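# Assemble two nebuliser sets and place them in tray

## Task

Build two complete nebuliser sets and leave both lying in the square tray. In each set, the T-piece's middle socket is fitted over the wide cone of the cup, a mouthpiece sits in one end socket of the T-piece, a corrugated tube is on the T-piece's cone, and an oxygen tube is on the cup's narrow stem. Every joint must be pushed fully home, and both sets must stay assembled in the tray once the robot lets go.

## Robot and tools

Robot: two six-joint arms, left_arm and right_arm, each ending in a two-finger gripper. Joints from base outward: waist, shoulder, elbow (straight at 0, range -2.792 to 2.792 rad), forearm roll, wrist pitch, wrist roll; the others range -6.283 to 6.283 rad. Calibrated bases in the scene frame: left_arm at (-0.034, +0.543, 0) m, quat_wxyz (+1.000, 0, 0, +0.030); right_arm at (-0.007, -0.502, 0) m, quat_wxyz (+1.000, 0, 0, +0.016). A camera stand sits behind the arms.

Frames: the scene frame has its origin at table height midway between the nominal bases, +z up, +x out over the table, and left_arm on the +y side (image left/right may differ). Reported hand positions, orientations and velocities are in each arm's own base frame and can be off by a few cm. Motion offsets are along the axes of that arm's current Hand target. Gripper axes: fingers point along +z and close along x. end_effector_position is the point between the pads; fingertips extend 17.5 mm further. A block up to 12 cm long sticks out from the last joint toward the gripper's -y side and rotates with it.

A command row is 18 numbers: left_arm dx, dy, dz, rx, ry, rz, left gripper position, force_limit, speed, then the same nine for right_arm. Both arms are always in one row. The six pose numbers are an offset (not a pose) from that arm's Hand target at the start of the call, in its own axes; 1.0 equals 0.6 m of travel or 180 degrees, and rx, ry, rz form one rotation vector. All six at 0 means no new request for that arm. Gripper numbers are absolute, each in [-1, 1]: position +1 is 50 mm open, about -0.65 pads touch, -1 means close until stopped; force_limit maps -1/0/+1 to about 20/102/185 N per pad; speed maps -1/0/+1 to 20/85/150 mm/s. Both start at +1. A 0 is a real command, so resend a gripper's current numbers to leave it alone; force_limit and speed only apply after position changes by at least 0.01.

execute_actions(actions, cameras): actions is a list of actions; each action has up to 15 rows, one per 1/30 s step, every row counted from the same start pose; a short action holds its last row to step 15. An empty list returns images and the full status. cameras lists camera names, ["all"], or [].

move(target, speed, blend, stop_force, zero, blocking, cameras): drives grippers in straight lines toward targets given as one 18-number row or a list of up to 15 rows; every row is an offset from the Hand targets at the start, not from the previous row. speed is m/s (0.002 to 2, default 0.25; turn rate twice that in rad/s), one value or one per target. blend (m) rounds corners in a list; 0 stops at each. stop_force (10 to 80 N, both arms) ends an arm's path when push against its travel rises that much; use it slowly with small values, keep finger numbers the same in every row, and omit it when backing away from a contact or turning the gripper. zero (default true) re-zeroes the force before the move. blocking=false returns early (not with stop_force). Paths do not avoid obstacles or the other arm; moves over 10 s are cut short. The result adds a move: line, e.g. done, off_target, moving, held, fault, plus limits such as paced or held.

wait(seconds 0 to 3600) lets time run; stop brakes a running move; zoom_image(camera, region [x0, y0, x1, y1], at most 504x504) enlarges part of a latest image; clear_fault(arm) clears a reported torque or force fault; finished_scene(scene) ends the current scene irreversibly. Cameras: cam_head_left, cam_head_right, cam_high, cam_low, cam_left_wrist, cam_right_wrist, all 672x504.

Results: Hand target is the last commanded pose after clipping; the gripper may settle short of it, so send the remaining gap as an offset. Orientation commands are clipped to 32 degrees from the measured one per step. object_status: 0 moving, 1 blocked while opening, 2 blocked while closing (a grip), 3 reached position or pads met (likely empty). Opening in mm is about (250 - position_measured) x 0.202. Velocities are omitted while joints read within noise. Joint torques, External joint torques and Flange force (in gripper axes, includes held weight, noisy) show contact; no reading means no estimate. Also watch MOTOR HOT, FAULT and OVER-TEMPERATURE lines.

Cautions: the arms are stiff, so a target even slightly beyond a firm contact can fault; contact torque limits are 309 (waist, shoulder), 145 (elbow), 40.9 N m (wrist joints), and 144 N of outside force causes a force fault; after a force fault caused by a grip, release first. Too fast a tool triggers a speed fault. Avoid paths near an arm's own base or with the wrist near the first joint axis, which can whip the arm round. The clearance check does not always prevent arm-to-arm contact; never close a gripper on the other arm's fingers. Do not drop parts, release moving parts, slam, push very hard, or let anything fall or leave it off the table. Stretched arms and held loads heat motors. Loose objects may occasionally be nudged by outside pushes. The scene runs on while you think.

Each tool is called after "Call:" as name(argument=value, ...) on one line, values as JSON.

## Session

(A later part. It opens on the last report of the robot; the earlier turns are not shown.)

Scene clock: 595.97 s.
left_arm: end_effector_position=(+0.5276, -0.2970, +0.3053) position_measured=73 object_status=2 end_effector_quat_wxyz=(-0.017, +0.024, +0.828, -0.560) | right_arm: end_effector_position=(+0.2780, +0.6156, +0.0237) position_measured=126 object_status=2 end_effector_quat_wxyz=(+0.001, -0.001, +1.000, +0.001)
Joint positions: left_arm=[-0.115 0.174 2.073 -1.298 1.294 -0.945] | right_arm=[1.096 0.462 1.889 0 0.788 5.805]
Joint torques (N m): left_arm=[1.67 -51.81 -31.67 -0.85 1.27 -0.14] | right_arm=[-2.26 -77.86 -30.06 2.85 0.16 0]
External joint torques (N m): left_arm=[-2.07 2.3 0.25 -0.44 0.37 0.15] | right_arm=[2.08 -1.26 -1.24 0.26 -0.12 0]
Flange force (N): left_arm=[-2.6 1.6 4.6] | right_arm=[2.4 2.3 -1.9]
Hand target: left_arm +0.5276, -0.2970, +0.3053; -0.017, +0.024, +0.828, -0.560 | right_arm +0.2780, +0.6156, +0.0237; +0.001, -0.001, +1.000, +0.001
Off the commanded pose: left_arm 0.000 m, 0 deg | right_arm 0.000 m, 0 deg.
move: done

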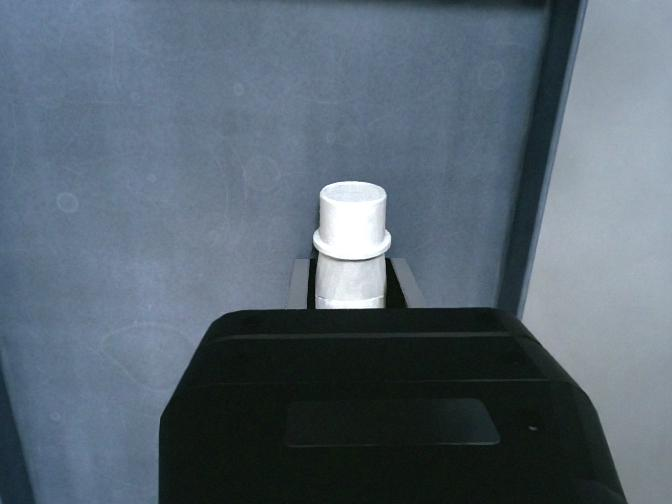

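Call:
move(target=[[0,0,0,0,0,0,-1,0.8,-0.6,0,0,-0.333,0,0,0,-1,0.8,-0.6],[0,0,0,0,0,0,-1,0.8,-0.6,-0.0233,0.024,-0.5147,0,0,-0.481,-1,0.8,-0.6]], speed=0.25, blend=0.03)

Call:
move(target=[0.25,0,0.25,0,0,0,-1,0.8,-0.6,0,0,0,-0.044,0,0,-1,0.8,-0.6], speed=0.2)

Call:
move(target=[0,0,0,0,0,0,-1,0.8,-0.6,0,-0.025,-0.0035,0,0,0,-1,0.8,-0.6], speed=0.15, cameras=["cam_left_wrist","cam_right_wrist"])

Call:
zoom_image(camera="cam_left_wrist", region=[400, 20, 672, 220])

Call:
zoom_image(camera="cam_right_wrist", region=[260, 60, 460, 300])

Scene clock: 606.33 s.
left_arm: end_effector_position=(+0.5276, -0.2970, +0.3053) position_measured=73 object_status=2 end_effector_quat_wxyz=(-0.017, +0.024, +0.828, -0.560) | right_arm: end_effector_position=(+0.2916, +0.6294, +0.3326) position_measured=126 object_status=2 end_effector_quat_wxyz=(-0.001, +0.687, -0.727, +0.000)
Joint positions: left_arm=[-0.115 0.174 2.073 -1.298 1.294 -0.945] | right_arm=[1.087 0.242 1.566 0 1.331 4.286]
Joint torques (N m): left_arm=[1.59 -51.86 -31.62 -0.88 1.28 -0.12] | right_arm=[-2.42 -67.22 -41.26 3.99 0.16 0.1]
External joint torques (N m): left_arm=[-1.85 2.79 0.37 -0.39 0.34 0.12] | right_arm=[2.33 -1.36 -1.67 0.24 -0.2 -0.1]
Flange force (N): left_arm=[-3.1 2.3 4.4] | right_arm=[-2.4 2.5 -2.4]
Hand target: left_arm +0.5276, -0.2970, +0.3053; -0.017, +0.024, +0.828, -0.560 | right_arm +0.2916, +0.6294, +0.3326; -0.001, +0.687, -0.727, +0.000
Off the commanded pose: left_arm 0.000 m, 0 deg | right_arm 0.000 m, 0 deg.
move: done

Scene clock: 607.83 s.
left_arm: end_effector_position=(+0.3696, -0.4271, +0.2495) position_measured=73 object_status=2 end_effector_quat_wxyz=(-0.017, +0.024, +0.828, -0.560) | right_arm: end_effector_position=(+0.2916, +0.6294, +0.3326) position_measured=126 object_status=2 end_effector_quat_wxyz=(+0.046, +0.685, -0.725, -0.051)
Joint positions: left_arm=[-0.472 0.063 2.34 -1.599 1.017 -0.811] | right_arm=[1.036 0.268 1.538 0.125 1.399 4.209]
Joint torques (N m): left_arm=[1.41 -35.87 -27.43 -1.35 1.56 -0.16] | right_arm=[-2.1 -69.61 -41.12 4.29 0.33 0.01]
External joint torques (N m): left_arm=[-1.47 2.4 0.48 -0.44 0.35 0.16] | right_arm=[1.8 -1.72 -1.81 0.27 -0.18 -0.01]
Flange force (N): left_arm=[-1.1 3.5 6.1] | right_arm=[-2.0 2.3 -2.5]
Hand target: left_arm +0.3695, -0.4271, +0.2495; -0.017, +0.024, +0.828, -0.560 | right_arm +0.2916, +0.6294, +0.3326; +0.046, +0.685, -0.725, -0.051
Off the commanded pose: left_arm 0.000 m, 0 deg | right_arm 0.000 m, 0 deg.
move: done

Scene clock: 608.33 s.
left_arm: end_effector_position=(+0.3695, -0.4271, +0.2495) position_measured=73 object_status=2 end_effector_quat_wxyz=(-0.017, +0.024, +0.828, -0.560) | right_arm: end_effector_position=(+0.3067, +0.6285, +0.3326) position_measured=126 object_status=2 end_effector_quat_wxyz=(+0.046, +0.685, -0.725, -0.051)
Joint positions: left_arm=[-0.472 0.063 2.34 -1.599 1.017 -0.811] | right_arm=[1.017 0.278 1.524 0.123 1.404 4.191]
Joint torques (N m): left_arm=[1.65 -35.96 -27.36 -1.37 1.54 -0.15] | right_arm=[-2.25 -70.94 -41.36 4.28 0.35 0.04]
External joint torques (N m): left_arm=[-1.68 2.56 0.22 -0.43 0.36 0.15] | right_arm=[1.62 -1.61 -1.65 0.28 -0.19 -0.04]
Flange force (N): left_arm=[-1.6 3.3 6.7] | right_arm=[-1.8 2.0 -2.2]
Hand target: left_arm +0.3695, -0.4271, +0.2495; -0.017, +0.024, +0.828, -0.560 | right_arm +0.3067, +0.6285, +0.3326; +0.046, +0.685, -0.725, -0.051
Off the commanded pose: left_arm 0.000 m, 0 deg | right_arm 0.000 m, 0 deg.
move: done

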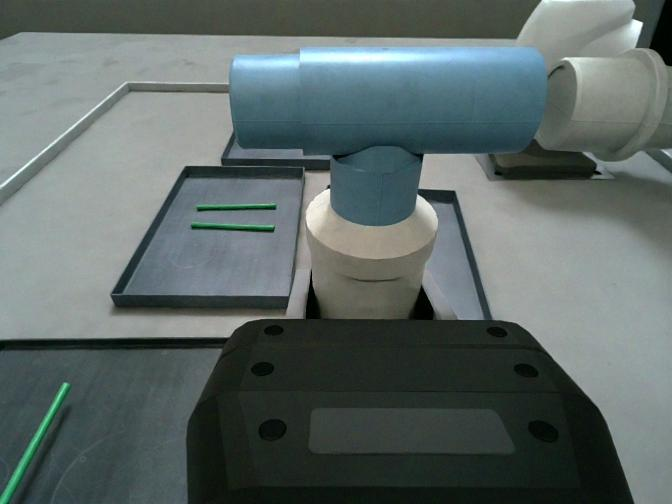

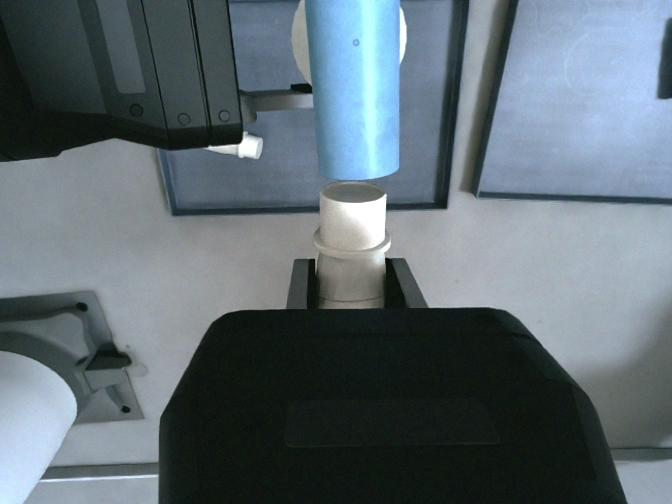

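Scaled by 1.853 from the camera's image (finer frame: 960x720).

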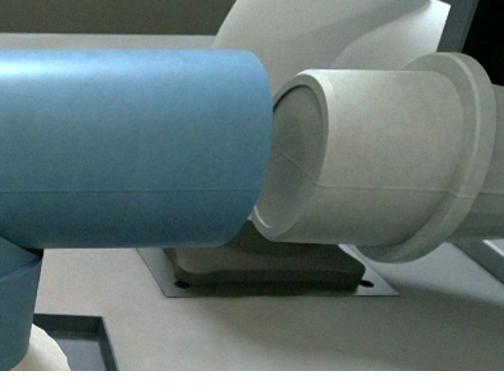

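Scaled by 2.100 from the camera's image (finer frame: 960x720).

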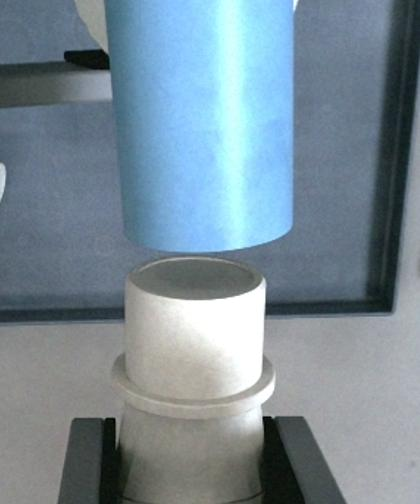

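Call:
move(target=[0,0,0,0,0,0,-1,0.8,-0.6,0.0047,0.002,-0.001,0,0,-0.0145,-1,0.8,-0.6], speed=0.1, cameras=["cam_left_wrist","cam_right_wrist"])

Call:
zoom_image(camera="cam_left_wrist", region=[400, 20, 672, 220])

Call:
zoom_image(camera="cam_right_wrist", region=[260, 60, 460, 300])

Scene clock: 615.13 s.
left_arm: end_effector_position=(+0.3695, -0.4271, +0.2495) position_measured=73 object_status=2 end_effector_quat_wxyz=(-0.017, +0.024, +0.828, -0.560) | right_arm: end_effector_position=(+0.3055, +0.6257, +0.3333) position_measured=126 object_status=2 end_effector_quat_wxyz=(+0.045, +0.701, -0.709, -0.052)
Joint positions: left_arm=[-0.472 0.063 2.34 -1.599 1.017 -0.811] | right_arm=[1.016 0.273 1.53 0.123 1.404 4.145]
Joint torques (N m): left_arm=[1.43 -35.86 -27.43 -1.34 1.5 -0.13] | right_arm=[-1.73 -70.24 -41.27 4.32 0.28 0.02]
External joint torques (N m): left_arm=[-1.51 2.57 0.67 -0.43 0.4 0.14] | right_arm=[1.54 -1.47 -1.62 0.25 -0.12 -0.02]
Flange force (N): left_arm=[-1.1 3.9 6.2] | right_arm=[-2.0 1.7 -2.3]
Hand target: left_arm +0.3695, -0.4271, +0.2495; -0.017, +0.024, +0.828, -0.560 | right_arm +0.3055, +0.6257, +0.3333; +0.045, +0.701, -0.709, -0.052
Off the commanded pose: left_arm 0.000 m, 0 deg | right_arm 0.000 m, 0 deg.
move: done

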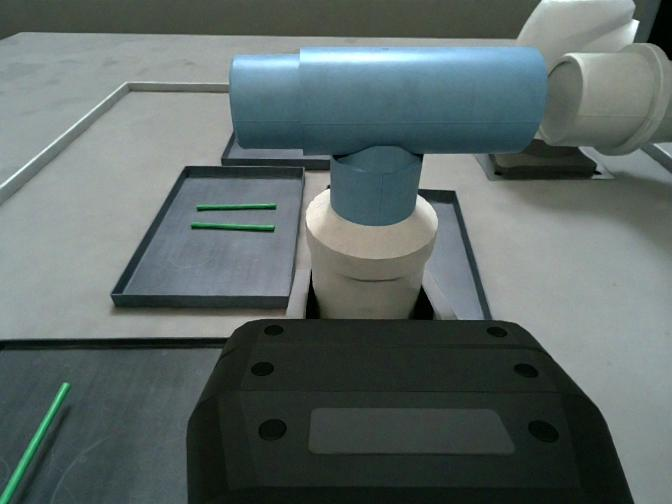

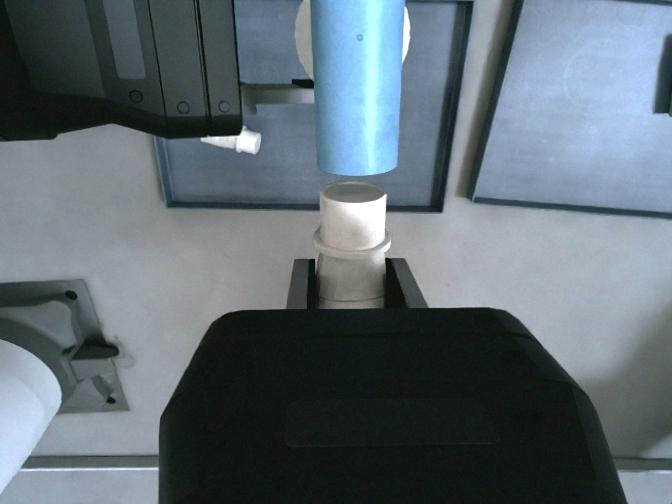

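Scaled by 1.853 from the camera's image (finer frame: 960x720).

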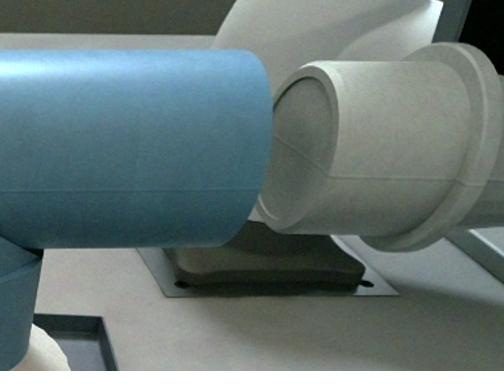

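Scaled by 2.100 from the camera's image (finer frame: 960x720).

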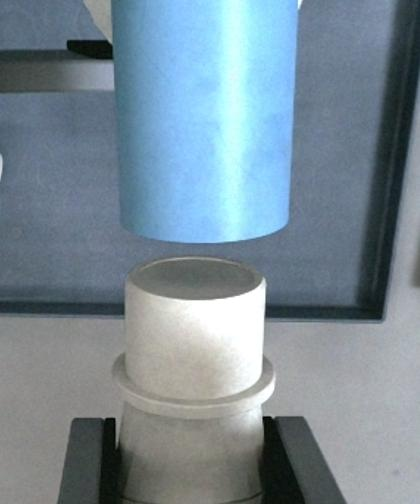

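Call:
move(target=[[0,0,0,0,0,0,-1,0.8,-0.6,0.0017,0,0.0004,0,0,-0.003,-1,0.8,-0.6]], speed=0.05)

Call:
move(target=[0,0,0,0,0,0,-1,0.8,-0.6,0,-0.0525,-0.0073,0,0,0,-1,0.8,-0.6], speed=0.02, stop_force=20, cameras=["cam_left_wrist","cam_right_wrist"])

Scene clock: 631.23 s.
left_arm: end_effector_position=(+0.3695, -0.4271, +0.2495) position_measured=73 object_status=2 end_effector_quat_wxyz=(-0.017, +0.024, +0.828, -0.560) | right_arm: end_effector_position=(+0.3054, +0.6247, +0.3331) position_measured=126 object_status=2 end_effector_quat_wxyz=(+0.045, +0.705, -0.706, -0.052)
Joint positions: left_arm=[-0.472 0.063 2.34 -1.599 1.017 -0.811] | right_arm=[1.016 0.272 1.532 0.123 1.403 4.135]
Joint torques (N m): left_arm=[1.72 -36.05 -27.37 -1.35 1.57 -0.14] | right_arm=[-2.21 -70.01 -41.38 4.32 0.33 0.07]
External joint torques (N m): left_arm=[-1.83 2.46 0.2 -0.46 0.34 0.15] | right_arm=[2.33 -1.5 -1.49 0.25 -0.17 -0.07]
Flange force (N): left_arm=[-1.3 3.0 7.0] | right_arm=[-2.3 2.7 -1.9]
Hand target: left_arm +0.3695, -0.4271, +0.2495; -0.017, +0.024, +0.828, -0.560 | right_arm +0.3054, +0.6247, +0.3331; +0.045, +0.705, -0.706, -0.052
Off the commanded pose: left_arm 0.000 m, 0 deg | right_arm 0.000 m, 0 deg.
move: done

Scene clock: 633.20 s.
left_arm: end_effector_position=(+0.3695, -0.4271, +0.2495) position_measured=73 object_status=2 end_effector_quat_wxyz=(-0.017, +0.024, +0.828, -0.560) | right_arm: end_effector_position=(+0.3280, +0.6247, +0.3332) position_measured=126 object_status=2 end_effector_quat_wxyz=(+0.045, +0.705, -0.706, -0.052)
Joint positions: left_arm=[-0.472 0.063 2.34 -1.599 1.017 -0.811] | right_arm=[0.989 0.289 1.508 0.121 1.412 4.109]
Joint torques (N m): left_arm=[-10.23 -43.67 -19.58 2.12 8.5 1.29] | right_arm=[-19.46 -63.72 -44.07 -2.36 -5.04 0.22]
External joint torques (N m): left_arm=[10 10.49 -7.57 -3.93 -6.59 -1.28] | right_arm=[19.1 -9.95 1.11 6.92 5.21 -0.22]
Flange force (N): left_arm=[-29.5 10.8 8.0] | right_arm=[-1.0 30.8 -6.6]
Hand target: left_arm +0.3695, -0.4271, +0.2495; -0.017, +0.024, +0.828, -0.560 | right_arm +0.3279, +0.6247, +0.3332; +0.045, +0.705, -0.706, -0.052 (not the last commanded pose)
Off the commanded pose: left_arm 0.000 m, 0 deg | right_arm 0.009 m, 0 deg.
move: contact (right_arm)

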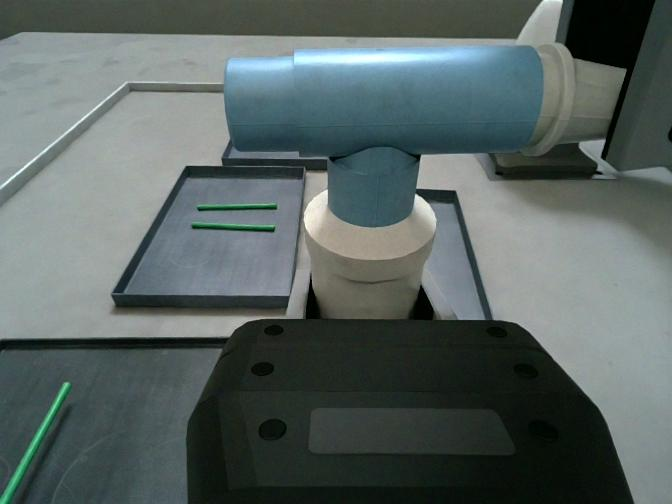

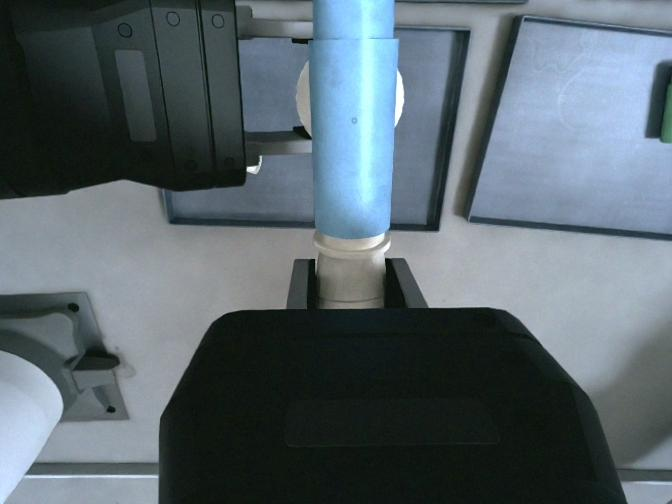

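Twist push as before.

Call:
move(target=[[0,0,0,0,0,0,-1,0.8,-0.6,-0.0023,-0.0017,-0.0002,0,0.045,0,-1,0.8,-0.6],[0,0,0,0,0,0,-1,0.8,-0.6,0.0023,-0.0038,-0.0005,0,-0.045,0,-1,0.8,-0.6],[0,0,0,0,0,0,-1,0.8,-0.6,-0.0023,-0.0058,-0.0007,0,0.045,0,-1,0.8,-0.6],[0,0,0,0,0,0,-1,0.8,-0.6,0,-0.0072,-0.0009,0,0,0,-1,0.8,-0.6]], speed=0.12, blend=0.001, cameras=["cam_left_wrist","cam_right_wrist"])

Call:
zoom_image(camera="cam_right_wrist", region=[280, 180, 440, 300])

Call:
zoom_image(camera="cam_left_wrist", region=[440, 20, 640, 180])

Scene clock: 641.77 s.
left_arm: end_effector_position=(+0.3695, -0.4271, +0.2495) position_measured=73 object_status=2 end_effector_quat_wxyz=(-0.017, +0.024, +0.828, -0.560) | right_arm: end_effector_position=(+0.3323, +0.6247, +0.3331) position_measured=126 object_status=2 end_effector_quat_wxyz=(+0.045, +0.705, -0.706, -0.052)
Joint positions: left_arm=[-0.472 0.063 2.34 -1.599 1.017 -0.811] | right_arm=[0.984 0.293 1.504 0.121 1.414 4.104]
Joint torques (N m): left_arm=[-15.17 -49.59 -24.28 -0.02 12.08 0.64] | right_arm=[-19.92 -54.72 -43.26 -2.24 -9.1 0.15]
External joint torques (N m): left_arm=[15.1 16.03 -2.78 -1.77 -10.17 -0.64] | right_arm=[19.71 -19.44 0.23 6.81 9.27 -0.15]
Flange force (N): left_arm=[-34.1 24.9 3.6] | right_arm=[8.1 38.1 -17.3]
Hand target: left_arm +0.3695, -0.4271, +0.2495; -0.017, +0.024, +0.828, -0.560 | right_arm +0.3323, +0.6247, +0.3331; +0.045, +0.705, -0.706, -0.052
Off the commanded pose: left_arm 0.000 m, 0 deg | right_arm 0.000 m, 0 deg.
move: done

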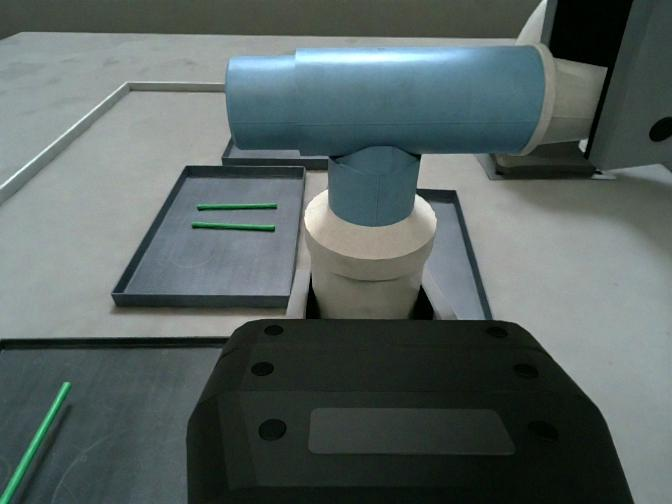

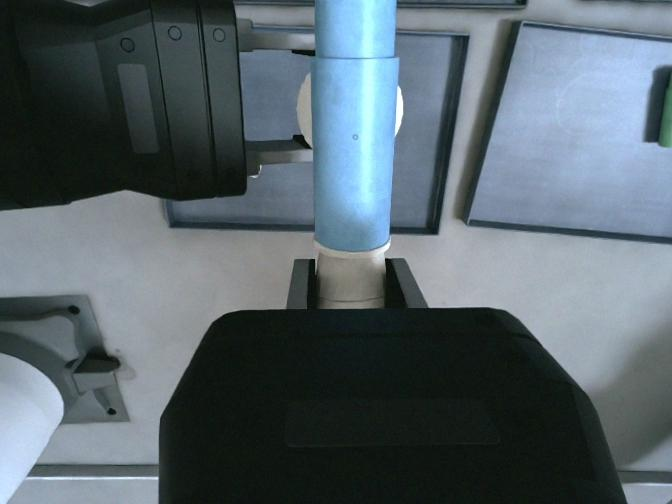

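Scaled by 3.150 from the camera's image (finer frame: 960x720).

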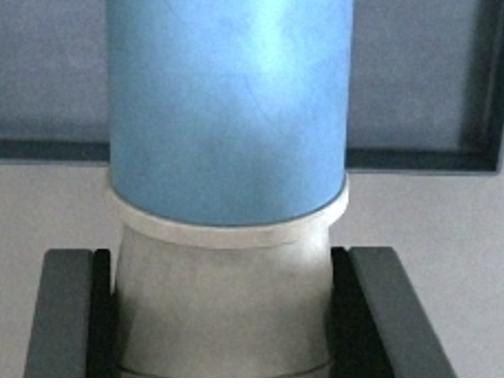

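Scaled by 2.520 from the camera's image (finer frame: 960x720).

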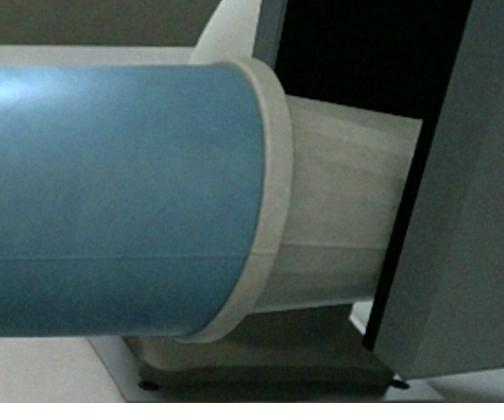

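Call:
move(target=[0,0,0,0,0,0,-1,0.8,-0.6,0,0.0045,0.0006,0,0,0,-1,0.8,-0.6], speed=0.05)

Call:
move(target=[0,0,0,0,0,0,-1,0.8,-0.6,0,0,0,0,0,0,0.5,0.8,-1])

Call:
move(target=[0,0,0,0,0,0,-1,0.8,-0.6,0,0,-0.25,0,0,0,0.5,0.8,-1], speed=0.15, cameras=["cam_left_wrist"])

Call:
move(target=[0,0,0,0,0,0,-1,0.8,-0.6,0.55,0,0,0.044,0,0,0.5,0,0], speed=0.4)

Scene clock: 646.30 s.
left_arm: end_effector_position=(+0.3695, -0.4271, +0.2495) position_measured=73 object_status=2 end_effector_quat_wxyz=(-0.017, +0.024, +0.828, -0.560) | right_arm: end_effector_position=(+0.3297, +0.6246, +0.3331) position_measured=126 object_status=2 end_effector_quat_wxyz=(+0.045, +0.705, -0.706, -0.052)
Joint positions: left_arm=[-0.472 0.063 2.34 -1.599 1.017 -0.811] | right_arm=[0.987 0.291 1.507 0.121 1.413 4.107]
Joint torques (N m): left_arm=[3.34 -31.91 -30.5 -3.04 -0.95 -0.88] | right_arm=[5.96 -75.62 -44.33 7.95 -0.2 0.05]
External joint torques (N m): left_arm=[-3.41 -1.58 3.27 1.24 2.86 0.88] | right_arm=[-5.77 1.47 1.18 -3.35 0.36 -0.05]
Flange force (N): left_arm=[8.1 1.4 -0.8] | right_arm=[4.6 -7.2 0.4]
Hand target: left_arm +0.3695, -0.4271, +0.2495; -0.017, +0.024, +0.828, -0.560 | right_arm +0.3295, +0.6247, +0.3331; +0.045, +0.705, -0.706, -0.052
Off the commanded pose: left_arm 0.000 m, 0 deg | right_arm 0.000 m, 0 deg.
move: done

Scene clock: 647.03 s.
left_arm: end_effector_position=(+0.3695, -0.4271, +0.2495) position_measured=73 object_status=2 end_effector_quat_wxyz=(-0.017, +0.024, +0.828, -0.560) | right_arm: end_effector_position=(+0.3295, +0.6247, +0.3332) position_measured=78 object_status=3 end_effector_quat_wxyz=(+0.045, +0.705, -0.706, -0.052)
Joint positions: left_arm=[-0.472 0.063 2.34 -1.599 1.017 -0.811] | right_arm=[0.987 0.291 1.507 0.121 1.413 4.107]
Joint torques (N m): left_arm=[1.57 -35.98 -27.37 -1.36 1.54 -0.14] | right_arm=[-2.22 -72.07 -41.25 4.32 0.34 0.04]
External joint torques (N m): left_arm=[-1.59 2.31 0.14 -0.45 0.37 0.15] | right_arm=[2.16 -1.51 -1.67 0.27 -0.17 -0.04]
Flange force (N): left_arm=[-1.4 3.0 6.3] | right_arm=[-2.6 2.3 -2.2]
Hand target: left_arm +0.3695, -0.4271, +0.2495; -0.017, +0.024, +0.828, -0.560 | right_arm +0.3295, +0.6247, +0.3331; +0.045, +0.705, -0.706, -0.052
Off the commanded pose: left_arm 0.000 m, 0 deg | right_arm 0.000 m, 0 deg.
move: done

Scene clock: 648.40 s.
left_arm: end_effector_position=(+0.3695, -0.4271, +0.2495) position_measured=73 object_status=2 end_effector_quat_wxyz=(-0.017, +0.024, +0.828, -0.560) | right_arm: end_effector_position=(+0.3501, +0.6231, +0.4817) position_measured=78 object_status=3 end_effector_quat_wxyz=(+0.045, +0.705, -0.706, -0.052)
Joint positions: left_arm=[-0.472 0.063 2.34 -1.599 1.017 -0.811] | right_arm=[0.963 0.283 1.249 0.119 1.679 4.115]
Joint torques (N m): left_arm=[1.71 -35.92 -27.45 -1.36 1.56 -0.18] | right_arm=[-1.88 -72.23 -42.28 4.43 0.34 0.02]
External joint torques (N m): left_arm=[-1.88 2.66 0.41 -0.44 0.35 0.18] | right_arm=[1.63 -1.54 -1.59 0.25 -0.17 -0.02]
Flange force (N): left_arm=[-1.2 3.5 7.3] | right_arm=[-2.0 1.7 -2.3]
Hand target: left_arm +0.3695, -0.4271, +0.2495; -0.017, +0.024, +0.828, -0.560 | right_arm +0.3501, +0.6232, +0.4817; +0.045, +0.705, -0.706, -0.052
Off the commanded pose: left_arm 0.000 m, 0 deg | right_arm 0.000 m, 0 deg.
move: done

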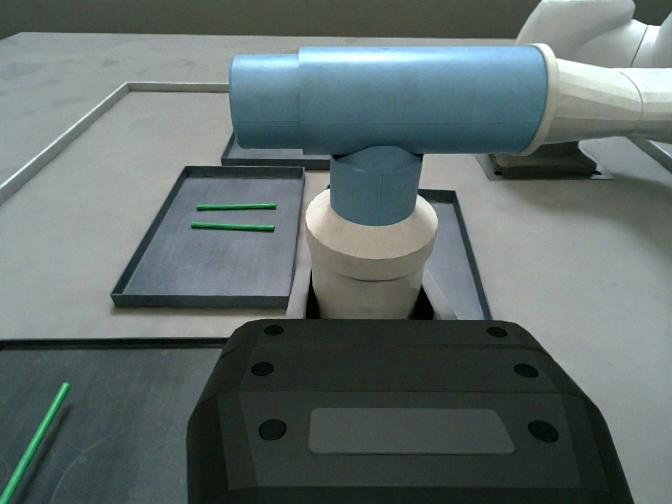

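Scene clock: 649.73 s.
left_arm: end_effector_position=(+0.3695, -0.4271, +0.2495) position_measured=73 object_status=2 end_effector_quat_wxyz=(-0.017, +0.024, +0.828, -0.560) | right_arm: end_effector_position=(+0.3492, +0.2932, +0.4785) position_measured=78 object_status=3 end_effector_quat_wxyz=(-0.004, +0.706, -0.708, -0.003)
Joint positions: left_arm=[-0.472 0.063 2.34 -1.599 1.017 -0.811] | right_arm=[0.618 -0.172 1.733 0.007 1.574 3.762]
Joint torques (N m): left_arm=[1.7 -35.89 -27.26 -1.38 1.58 -0.18] | right_arm=[-1.59 -23.88 -42.53 4.11 0.09 0.06]
External joint torques (N m): left_arm=[-1.61 2.08 -0.04 -0.44 0.33 0.18] | right_arm=[1.6 -1.98 -1.73 0.3 -0.17 -0.06]
Flange force (N): left_arm=[-1.3 2.5 6.2] | right_arm=[-2.2 2.7 -2.8]
Hand target: left_arm +0.3695, -0.4271, +0.2495; -0.017, +0.024, +0.828, -0.560 | right_arm +0.3492, +0.2932, +0.4785; -0.004, +0.706, -0.708, -0.003
Off the commanded pose: left_arm 0.000 m, 0 deg | right_arm 0.000 m, 0 deg.
move: done

Call:
move(target=[0,0,0,0,0,0,-1,0.8,-0.6,0.305,-0.0355,0.2975,0,0,-0.4886,0.3,0,0], speed=0.3)

Call:
move(target=[0,0,0,0,0,0,-1,0.8,-0.6,0.0503,0.2988,0.3333,0,0,-0.4886,0.3,0,0], speed=0.3, cameras=["cam_right_wrist"])

Scene clock: 662.00 s.
left_arm: end_effector_position=(+0.3695, -0.4271, +0.2495) position_measured=73 object_status=2 end_effector_quat_wxyz=(-0.017, +0.024, +0.828, -0.560) | right_arm: end_effector_position=(+0.3702, +0.1119, +0.2983) position_measured=107 object_status=3 end_effector_quat_wxyz=(-0.005, +1.000, -0.019, +0.000)
Joint positions: left_arm=[-0.472 0.063 2.34 -1.599 1.017 -0.811] | right_arm=[0.197 -0.244 2.115 0.01 1.268 1.803]
Joint torques (N m): left_arm=[1.86 -35.95 -27.33 -1.38 1.57 -0.13] | right_arm=[-1.93 -14.06 -40.65 4.07 0.13 0.06]
External joint torques (N m): left_arm=[-2.05 2.43 0.14 -0.44 0.35 0.13] | right_arm=[1.68 -2.02 -1.59 0.22 -0.16 -0.06]
Flange force (N): left_arm=[-1.1 2.7 7.4] | right_arm=[-2.4 -3.6 -3.1]
Hand target: left_arm +0.3695, -0.4271, +0.2495; -0.017, +0.024, +0.828, -0.560 | right_arm +0.3702, +0.1119, +0.2983; -0.005, +1.000, -0.019, +0.000
Off the commanded pose: left_arm 0.000 m, 0 deg | right_arm 0.000 m, 0 deg.
move: done

Scene clock: 665.03 s.
left_arm: end_effector_position=(+0.3695, -0.4271, +0.2495) position_measured=73 object_status=2 end_effector_quat_wxyz=(-0.017, +0.024, +0.828, -0.560) | right_arm: end_effector_position=(+0.3937, -0.0665, +0.0966) position_measured=107 object_status=3 end_effector_quat_wxyz=(-0.003, +0.733, +0.680, +0.004)
Joint positions: left_arm=[-0.472 0.063 2.34 -1.599 1.017 -0.811] | right_arm=[-0.261 -0.011 2.343 0.013 0.812 -0.196]
Joint torques (N m): left_arm=[1.46 -35.88 -27.42 -1.38 1.59 -0.16] | right_arm=[-1.7 -29.03 -30.78 3.03 0.2 0.02]
External joint torques (N m): left_arm=[-1.43 2.28 0.33 -0.41 0.31 0.17] | right_arm=[1.62 -1.7 -1.21 0.18 -0.15 -0.02]
Flange force (N): left_arm=[-1.2 3.2 5.9] | right_arm=[4.1 -0.1 -3.4]
Hand target: left_arm +0.3695, -0.4271, +0.2495; -0.017, +0.024, +0.828, -0.560 | right_arm +0.3937, -0.0665, +0.0966; -0.003, +0.733, +0.680, +0.004
Off the commanded pose: left_arm 0.000 m, 0 deg | right_arm 0.000 m, 0 deg.
move: done

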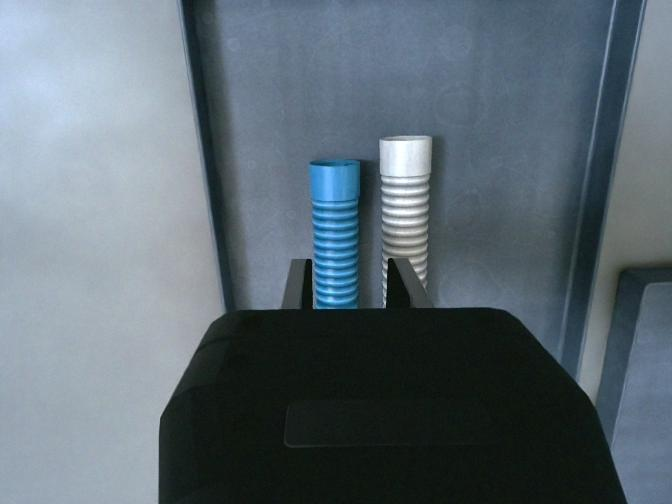

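Call:
move(target=[0,0,0,0,0,0,-1,0.8,-0.6,-0.0075,0.0007,0.1213,0,0,-0.003,0.3,0,0], speed=0.12)

Call:
move(target=[0,0,0,0,0,0,-1,0.8,-0.6,0,0,0,0,0,0,-1,0.8,-0.6], cameras=["cam_right_wrist"])

Scene clock: 670.13 s.
left_arm: end_effector_position=(+0.3695, -0.4271, +0.2495) position_measured=73 object_status=2 end_effector_quat_wxyz=(-0.017, +0.024, +0.828, -0.560) | right_arm: end_effector_position=(+0.3939, -0.0703, +0.0238) position_measured=107 object_status=3 end_effector_quat_wxyz=(-0.003, +0.730, +0.684, +0.004)
Joint positions: left_arm=[-0.472 0.063 2.34 -1.599 1.017 -0.811] | right_arm=[-0.27 0.117 2.401 0.016 0.625 -0.219]
Joint torques (N m): left_arm=[1.66 -35.65 -27.32 -1.35 1.58 -0.14] | right_arm=[-1.66 -36.4 -24.83 2.42 0.18 0.01]
External joint torques (N m): left_arm=[-1.61 2.21 0.38 -0.43 0.31 0.14] | right_arm=[1.52 -1.63 -1.06 0.17 -0.13 -0.01]
Flange force (N): left_arm=[-0.8 3.0 6.2] | right_arm=[3.8 0.3 -3.5]
Hand target: left_arm +0.3695, -0.4271, +0.2495; -0.017, +0.024, +0.828, -0.560 | right_arm +0.3939, -0.0703, +0.0238; -0.003, +0.730, +0.684, +0.004
Off the commanded pose: left_arm 0.000 m, 0 deg | right_arm 0.000 m, 0 deg.
move: done

Scene clock: 670.63 s.
left_arm: end_effector_position=(+0.3695, -0.4271, +0.2495) position_measured=73 object_status=2 end_effector_quat_wxyz=(-0.017, +0.024, +0.828, -0.560) | right_arm: end_effector_position=(+0.3939, -0.0703, +0.0238) position_measured=145 object_status=2 end_effector_quat_wxyz=(-0.003, +0.730, +0.684, +0.004)
Joint positions: left_arm=[-0.472 0.063 2.34 -1.599 1.017 -0.811] | right_arm=[-0.27 0.117 2.401 0.016 0.625 -0.219]
Joint torques (N m): left_arm=[1.56 -35.63 -27.32 -1.36 1.58 -0.14] | right_arm=[-2.15 -36.22 -24.82 2.4 0.2 0.04]
External joint torques (N m): left_arm=[-1.68 2.18 0.22 -0.45 0.34 0.14] | right_arm=[2 -1.79 -1.02 0.19 -0.16 -0.04]
Flange force (N): left_arm=[-1.0 2.8 6.4] | right_arm=[4.9 0.2 -3.7]
Hand target: left_arm +0.3695, -0.4271, +0.2495; -0.017, +0.024, +0.828, -0.560 | right_arm +0.3939, -0.0703, +0.0238; -0.003, +0.730, +0.684, +0.004
Off the commanded pose: left_arm 0.000 m, 0 deg | right_arm 0.000 m, 0 deg.
move: done

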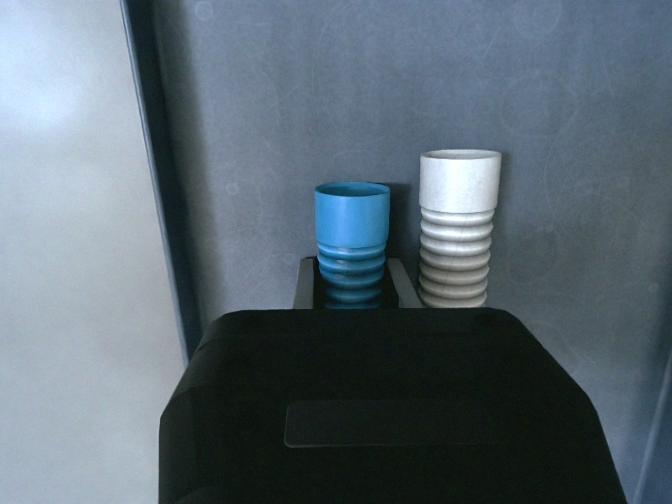

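Call:
move(target=[[0,0,0,0,0,0,-1,0.8,-0.6,0,0,-0.15,0,0,0,-1,0.8,-0.6],[0,0,0,0,0,0,-1,0.8,-0.6,0.55,0.0988,-0.5128,0,0,0,-1,0.8,-0.6]], speed=0.35, blend=0.02)

Call:
move(target=[0,0,0,0,0,0,-1,0.8,-0.6,0.617,-0.03,0,0,0,-0.0217,-1,0.8,-0.6], speed=0.3, cameras=["cam_left_wrist","cam_right_wrist"])

Call:
zoom_image(camera="cam_left_wrist", region=[80, 20, 380, 220])

Call:
zoom_image(camera="cam_right_wrist", region=[260, 60, 460, 300])

Scene clock: 679.07 s.
left_arm: end_effector_position=(+0.3695, -0.4271, +0.2495) position_measured=73 object_status=2 end_effector_quat_wxyz=(-0.017, +0.024, +0.828, -0.560) | right_arm: end_effector_position=(+0.4741, +0.2521, +0.3347) position_measured=145 object_status=2 end_effector_quat_wxyz=(-0.003, +0.730, +0.684, +0.004)
Joint positions: left_arm=[-0.472 0.063 2.34 -1.599 1.017 -0.811] | right_arm=[0.42 -0.008 1.846 0.009 1.299 0.482]
Joint torques (N m): left_arm=[1.89 -35.71 -27.35 -1.38 1.54 -0.15] | right_arm=[-2.39 -39.78 -41 4.05 0.21 -0.04]
External joint torques (N m): left_arm=[-1.85 2.16 0.26 -0.41 0.36 0.15] | right_arm=[2.38 -1.73 -1.48 0.25 -0.18 0.04]
Flange force (N): left_arm=[-0.8 2.6 6.6] | right_arm=[3.8 -2.5 -2.5]
Hand target: left_arm +0.3695, -0.4271, +0.2495; -0.017, +0.024, +0.828, -0.560 | right_arm +0.4741, +0.2522, +0.3347; -0.003, +0.730, +0.684, +0.004
Off the commanded pose: left_arm 0.000 m, 0 deg | right_arm 0.000 m, 0 deg.
move: done

Scene clock: 680.73 s.
left_arm: end_effector_position=(+0.3695, -0.4271, +0.2495) position_measured=73 object_status=2 end_effector_quat_wxyz=(-0.017, +0.024, +0.828, -0.560) | right_arm: end_effector_position=(+0.4801, +0.6227, +0.3383) position_measured=145 object_status=2 end_effector_quat_wxyz=(-0.003, +0.706, +0.708, +0.004)
Joint positions: left_arm=[-0.472 0.063 2.34 -1.599 1.017 -0.811] | right_arm=[0.868 0.385 1.363 0.005 1.386 0.864]
Joint torques (N m): left_arm=[1.5 -35.86 -27.35 -1.36 1.54 -0.13] | right_arm=[-1.97 -81.92 -41.75 4.14 0.15 -0.01]
External joint torques (N m): left_arm=[-1.63 2.41 0.25 -0.44 0.36 0.14] | right_arm=[1.43 -2.24 -1.88 0.27 -0.15 0.01]
Flange force (N): left_arm=[-1.4 3.1 6.4] | right_arm=[1.7 -1.0 -3.0]
Hand target: left_arm +0.3695, -0.4271, +0.2495; -0.017, +0.024, +0.828, -0.560 | right_arm +0.4801, +0.6227, +0.3383; -0.003, +0.706, +0.708, +0.004
Off the commanded pose: left_arm 0.000 m, 0 deg | right_arm 0.000 m, 0 deg.
move: done

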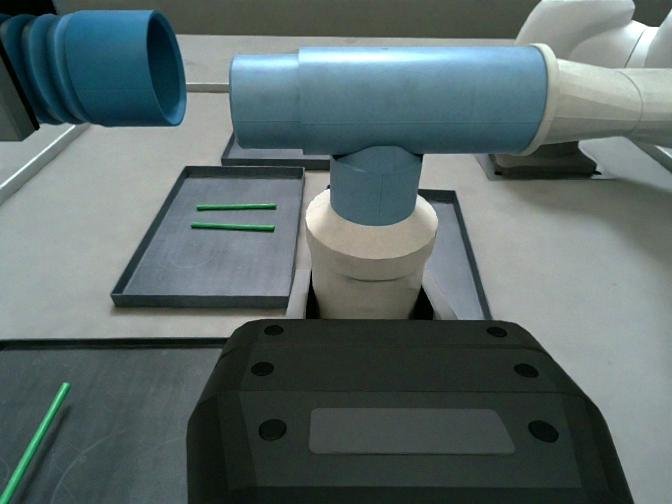

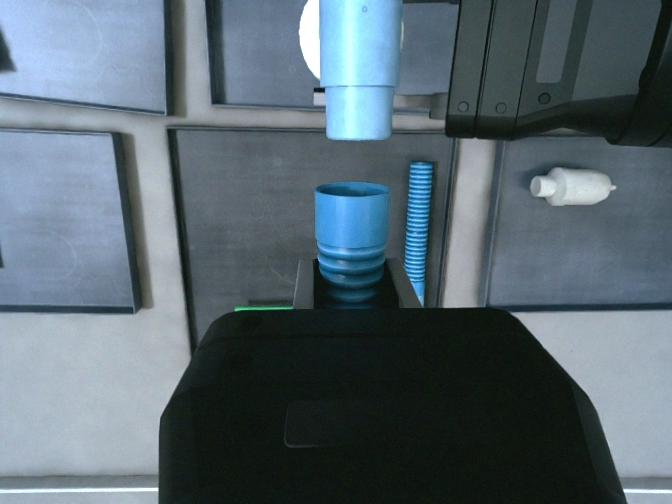

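Scaled by 1.680 from the camera's image (finer frame: 960x720).

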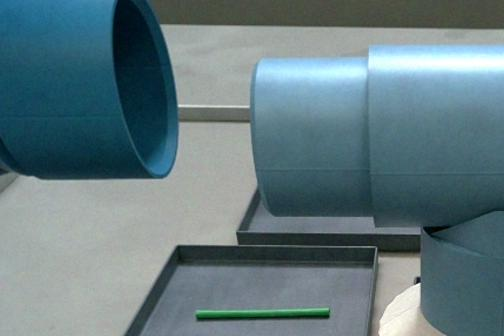

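Scaled by 2.100 from the camera's image (finer frame: 960x720).

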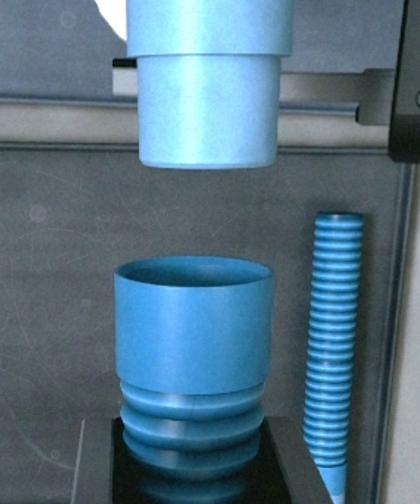

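Call:
move(target=[0,0,0,0,0,0,-1,0.8,-0.6,0.0034,-0.016,0.0112,0,0,0,-1,0.8,-0.6], speed=0.1, cameras=["cam_left_wrist","cam_right_wrist"])

Call:
zoom_image(camera="cam_left_wrist", region=[80, 20, 380, 220])

Call:
zoom_image(camera="cam_right_wrist", region=[260, 60, 460, 300])

Scene clock: 688.00 s.
left_arm: end_effector_position=(+0.3695, -0.4271, +0.2495) position_measured=73 object_status=2 end_effector_quat_wxyz=(-0.017, +0.024, +0.828, -0.560) | right_arm: end_effector_position=(+0.4705, +0.6248, +0.3315) position_measured=145 object_status=2 end_effector_quat_wxyz=(-0.003, +0.706, +0.708, +0.004)
Joint positions: left_arm=[-0.472 0.063 2.34 -1.599 1.017 -0.811] | right_arm=[0.879 0.38 1.382 0.005 1.372 0.875]
Joint torques (N m): left_arm=[1.73 -35.65 -27.47 -1.36 1.56 -0.14] | right_arm=[-2.16 -81.49 -41.72 4.09 0.13 0.01]
External joint torques (N m): left_arm=[-1.79 2.34 0.59 -0.43 0.34 0.15] | right_arm=[1.69 -1.38 -1.54 0.28 -0.13 -0.01]
Flange force (N): left_arm=[-0.5 3.2 6.7] | right_arm=[2.4 -0.9 -2.3]
Hand target: left_arm +0.3695, -0.4271, +0.2495; -0.017, +0.024, +0.828, -0.560 | right_arm +0.4705, +0.6248, +0.3316; -0.003, +0.706, +0.708, +0.004
Off the commanded pose: left_arm 0.000 m, 0 deg | right_arm 0.000 m, 0 deg.
move: done

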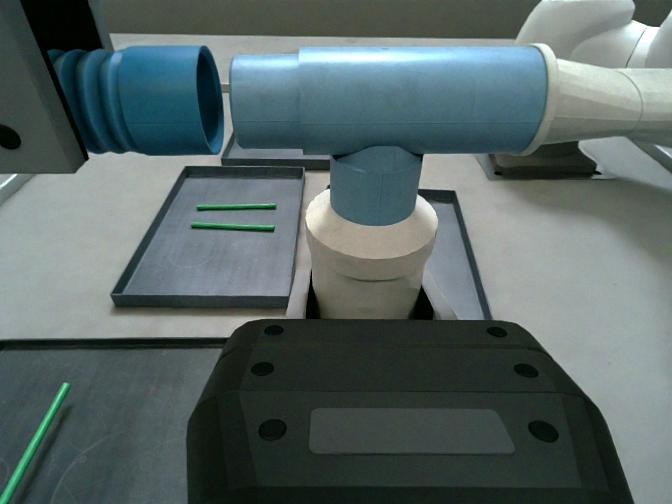

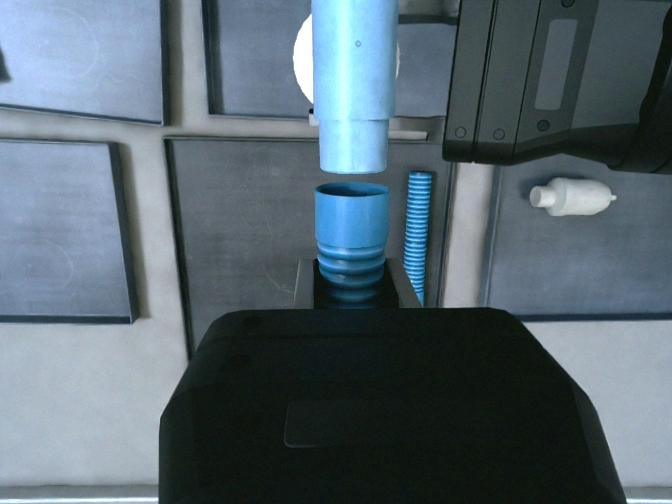

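Scaled by 1.680 from the camera's image (finer frame: 960x720).

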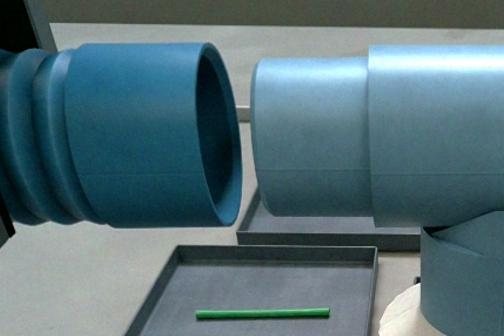

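Scaled by 2.100 from the camera's image (finer frame: 960x720).

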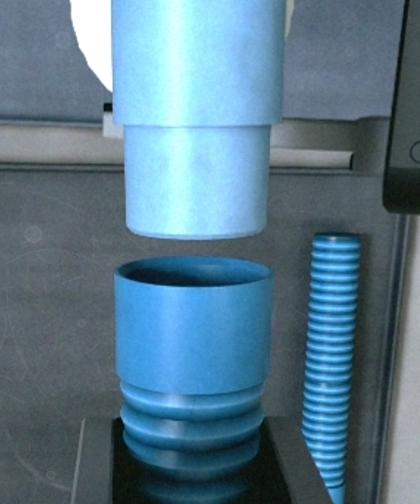

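Call:
move(target=[0,0,0,0,0,0,-1,0.8,-0.6,0.0003,-0.06,0,0,0,0,-1,0.8,-0.6], speed=0.02, stop_force=25, cameras=["cam_right_wrist"])

Call:
move(target=[[0,0,0,0,0,0,-1,0.8,-0.6,-0.002,-0.002,0,0,0.045,0,-1,0.8,-0.6],[0,0,0,0,0,0,-1,0.8,-0.6,0.002,-0.0038,0,0,-0.045,0,-1,0.8,-0.6],[0,0,0,0,0,0,-1,0.8,-0.6,-0.002,-0.0052,0,0,0.045,0,-1,0.8,-0.6],[0,0,0,0,0,0,-1,0.8,-0.6,0,-0.006,0,0,0,0,-1,0.8,-0.6]], speed=0.12, blend=0.001, cameras=["cam_left_wrist","cam_right_wrist"])

Call:
zoom_image(camera="cam_left_wrist", region=[150, 20, 350, 180])

Call:
zoom_image(camera="cam_right_wrist", region=[280, 130, 440, 290])

Scene clock: 695.37 s.
left_arm: end_effector_position=(+0.3695, -0.4271, +0.2495) position_measured=73 object_status=2 end_effector_quat_wxyz=(-0.017, +0.024, +0.828, -0.560) | right_arm: end_effector_position=(+0.4482, +0.6248, +0.3317) position_measured=145 object_status=2 end_effector_quat_wxyz=(-0.003, +0.706, +0.708, +0.004)
Joint positions: left_arm=[-0.472 0.063 2.34 -1.599 1.017 -0.811] | right_arm=[0.902 0.359 1.412 0.005 1.362 0.898]
Joint torques (N m): left_arm=[17.08 -36.8 -48.87 -9.83 -3.74 -2.1] | right_arm=[21.22 -74.13 -26.37 12.57 7.27 0.15]
External joint torques (N m): left_arm=[-17.19 3.45 21.68 8.02 5.64 2.11] | right_arm=[-21.51 -7 -16.97 -8.18 -7.26 -0.15]
Flange force (N): left_arm=[36.2 14.2 12.6] | right_arm=[0.6 35.1 -13.2]
Hand target: left_arm +0.3695, -0.4271, +0.2495; -0.017, +0.024, +0.828, -0.560 | right_arm +0.4483, +0.6248, +0.3317; -0.003, +0.706, +0.708, +0.004 (not the last commanded pose)
Off the commanded pose: left_arm 0.000 m, 0 deg | right_arm 0.014 m, 0 deg.
move: contact (right_arm)

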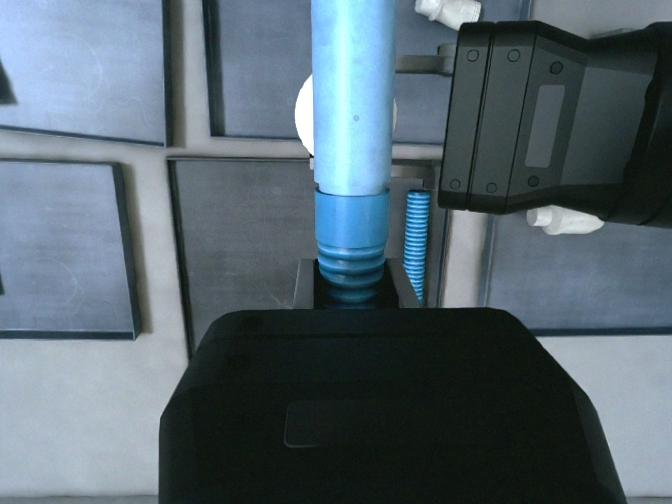

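Scene clock: 699.37 s.
left_arm: end_effector_position=(+0.3695, -0.4271, +0.2495) position_measured=73 object_status=2 end_effector_quat_wxyz=(-0.017, +0.024, +0.828, -0.560) | right_arm: end_effector_position=(+0.4447, +0.6248, +0.3317) position_measured=145 object_status=2 end_effector_quat_wxyz=(-0.003, +0.706, +0.708, +0.004)
Joint positions: left_arm=[-0.472 0.063 2.34 -1.599 1.017 -0.811] | right_arm=[0.905 0.355 1.416 0.005 1.361 0.901]
Joint torques (N m): left_arm=[26.62 -40.44 -56.71 -12.86 -5.61 -2.4] | right_arm=[24.8 -68.9 -14.5 13.34 12.93 -0.16]
External joint torques (N m): left_arm=[-26.72 7.04 29.67 11.06 7.51 2.4] | right_arm=[-24.74 -11.8 -28.72 -8.96 -12.93 0.16]
Flange force (N): left_arm=[49.2 18.4 25.9] | right_arm=[10.5 46.8 -21.1]
Hand target: left_arm +0.3695, -0.4271, +0.2495; -0.017, +0.024, +0.828, -0.560 | right_arm +0.4447, +0.6248, +0.3317; -0.003, +0.706, +0.708, +0.004
Off the commanded pose: left_arm 0.000 m, 0 deg | right_arm 0.000 m, 0 deg.
move: done

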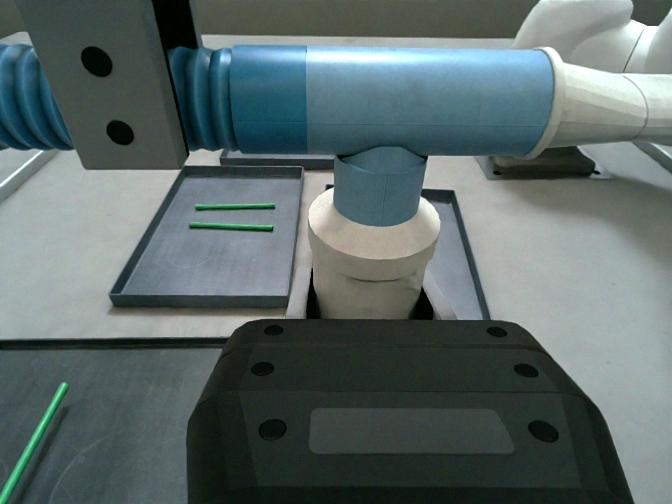

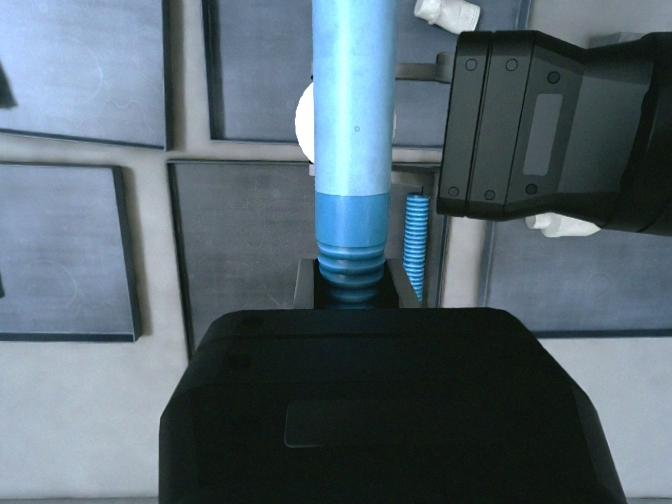

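Scaled by 2.520 from the camera's image (finer frame: 960x720).

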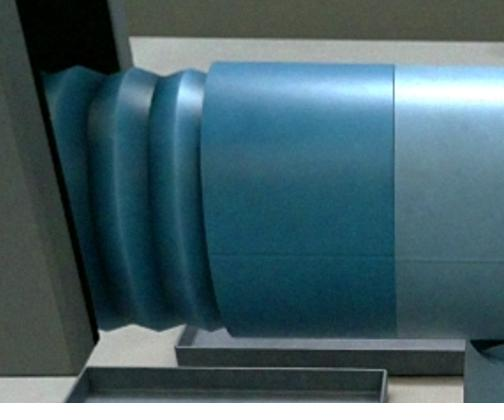

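Scaled by 3.150 from the camera's image (finer frame: 960x720).

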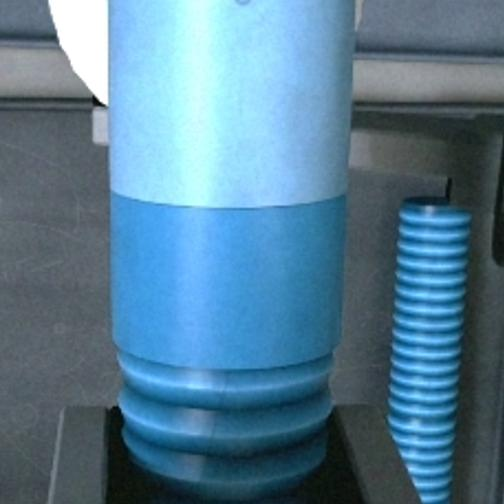

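Call:
move(target=[0,0,0,0,0,0,-1,0.8,-0.6,0,0.0075,0,0,0,0,-1,0.8,-0.6], speed=0.05, cameras=[])

Call:
execute_actions(actions=[[[0,0,0,0,0,0,-1,0.8,-0.6,0,0,0,0,0,0,0.6,0.8,-1]]], cameras=["cam_low"])

Scene clock: 719.57 s.
left_arm: end_effector_position=(+0.3698, -0.4272, +0.2497) position_measured=73 object_status=2 end_effector_quat_wxyz=(-0.017, +0.024, +0.828, -0.560) | right_arm: end_effector_position=(+0.4490, +0.6249, +0.3316) position_measured=145 object_status=2 end_effector_quat_wxyz=(-0.003, +0.706, +0.708, +0.004)
Joint positions: left_arm=[-0.472 0.063 2.34 -1.599 1.017 -0.811] | right_arm=[0.901 0.36 1.411 0.005 1.363 0.897]
Joint torques (N m): left_arm=[0.87 -37.87 -22.73 0.28 2.59 0.4] | right_arm=[-10.27 -78.82 -41.29 0.72 0.55 0.08]
External joint torques (N m): left_arm=[-1.01 4.4 -4.33 -2.07 -0.68 -0.39] | right_arm=[10.43 -2.49 -2.01 3.68 -0.54 -0.08]
Flange force (N): left_arm=[-10.1 1.2 12.4] | right_arm=[8.6 -10.4 -2.6]
Hand target: left_arm +0.3695, -0.4271, +0.2495; -0.017, +0.024, +0.828, -0.560 | right_arm +0.4492, +0.6248, +0.3317; -0.003, +0.706, +0.708, +0.004
Off the commanded pose: left_arm 0.000 m, 0 deg | right_arm 0.000 m, 0 deg.
move: done

Scene clock: 720.63 s.
left_arm: end_effector_position=(+0.3696, -0.4271, +0.2495) position_measured=73 object_status=2 end_effector_quat_wxyz=(-0.017, +0.024, +0.828, -0.560) | right_arm: end_effector_position=(+0.4492, +0.6248, +0.3317) position_measured=63 object_status=3 end_effector_quat_wxyz=(-0.003, +0.706, +0.708, +0.004)
Joint positions: left_arm=[-0.472 0.063 2.34 -1.599 1.017 -0.811] | right_arm=[0.901 0.36 1.41 0.005 1.363 0.897]
Joint torques (N m): left_arm=[1.8 -35.94 -27.4 -1.37 1.61 -0.09] | right_arm=[-2.21 -79.53 -41.62 4.12 0.22 0.06]
External joint torques (N m): left_arm=[-2.05 2.61 0.4 -0.43 0.3 0.1] | right_arm=[1.81 -1.29 -1.6 0.25 -0.22 -0.06]
Flange force (N): left_arm=[-1.0 3.1 7.5] | right_arm=[2.6 -1.0 -2.2]
Hand target: left_arm +0.3695, -0.4271, +0.2495; -0.017, +0.024, +0.828, -0.560 | right_arm +0.4492, +0.6248, +0.3317; -0.003, +0.706, +0.708, +0.004
Off the commanded pose: left_arm 0.000 m, 0 deg | right_arm 0.000 m, 0 deg.

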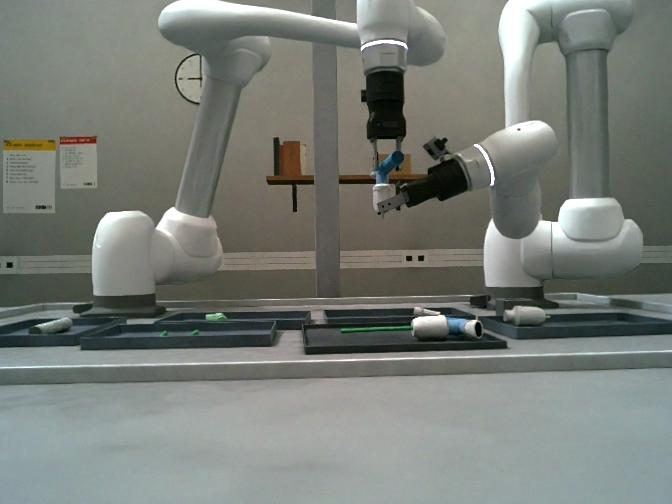

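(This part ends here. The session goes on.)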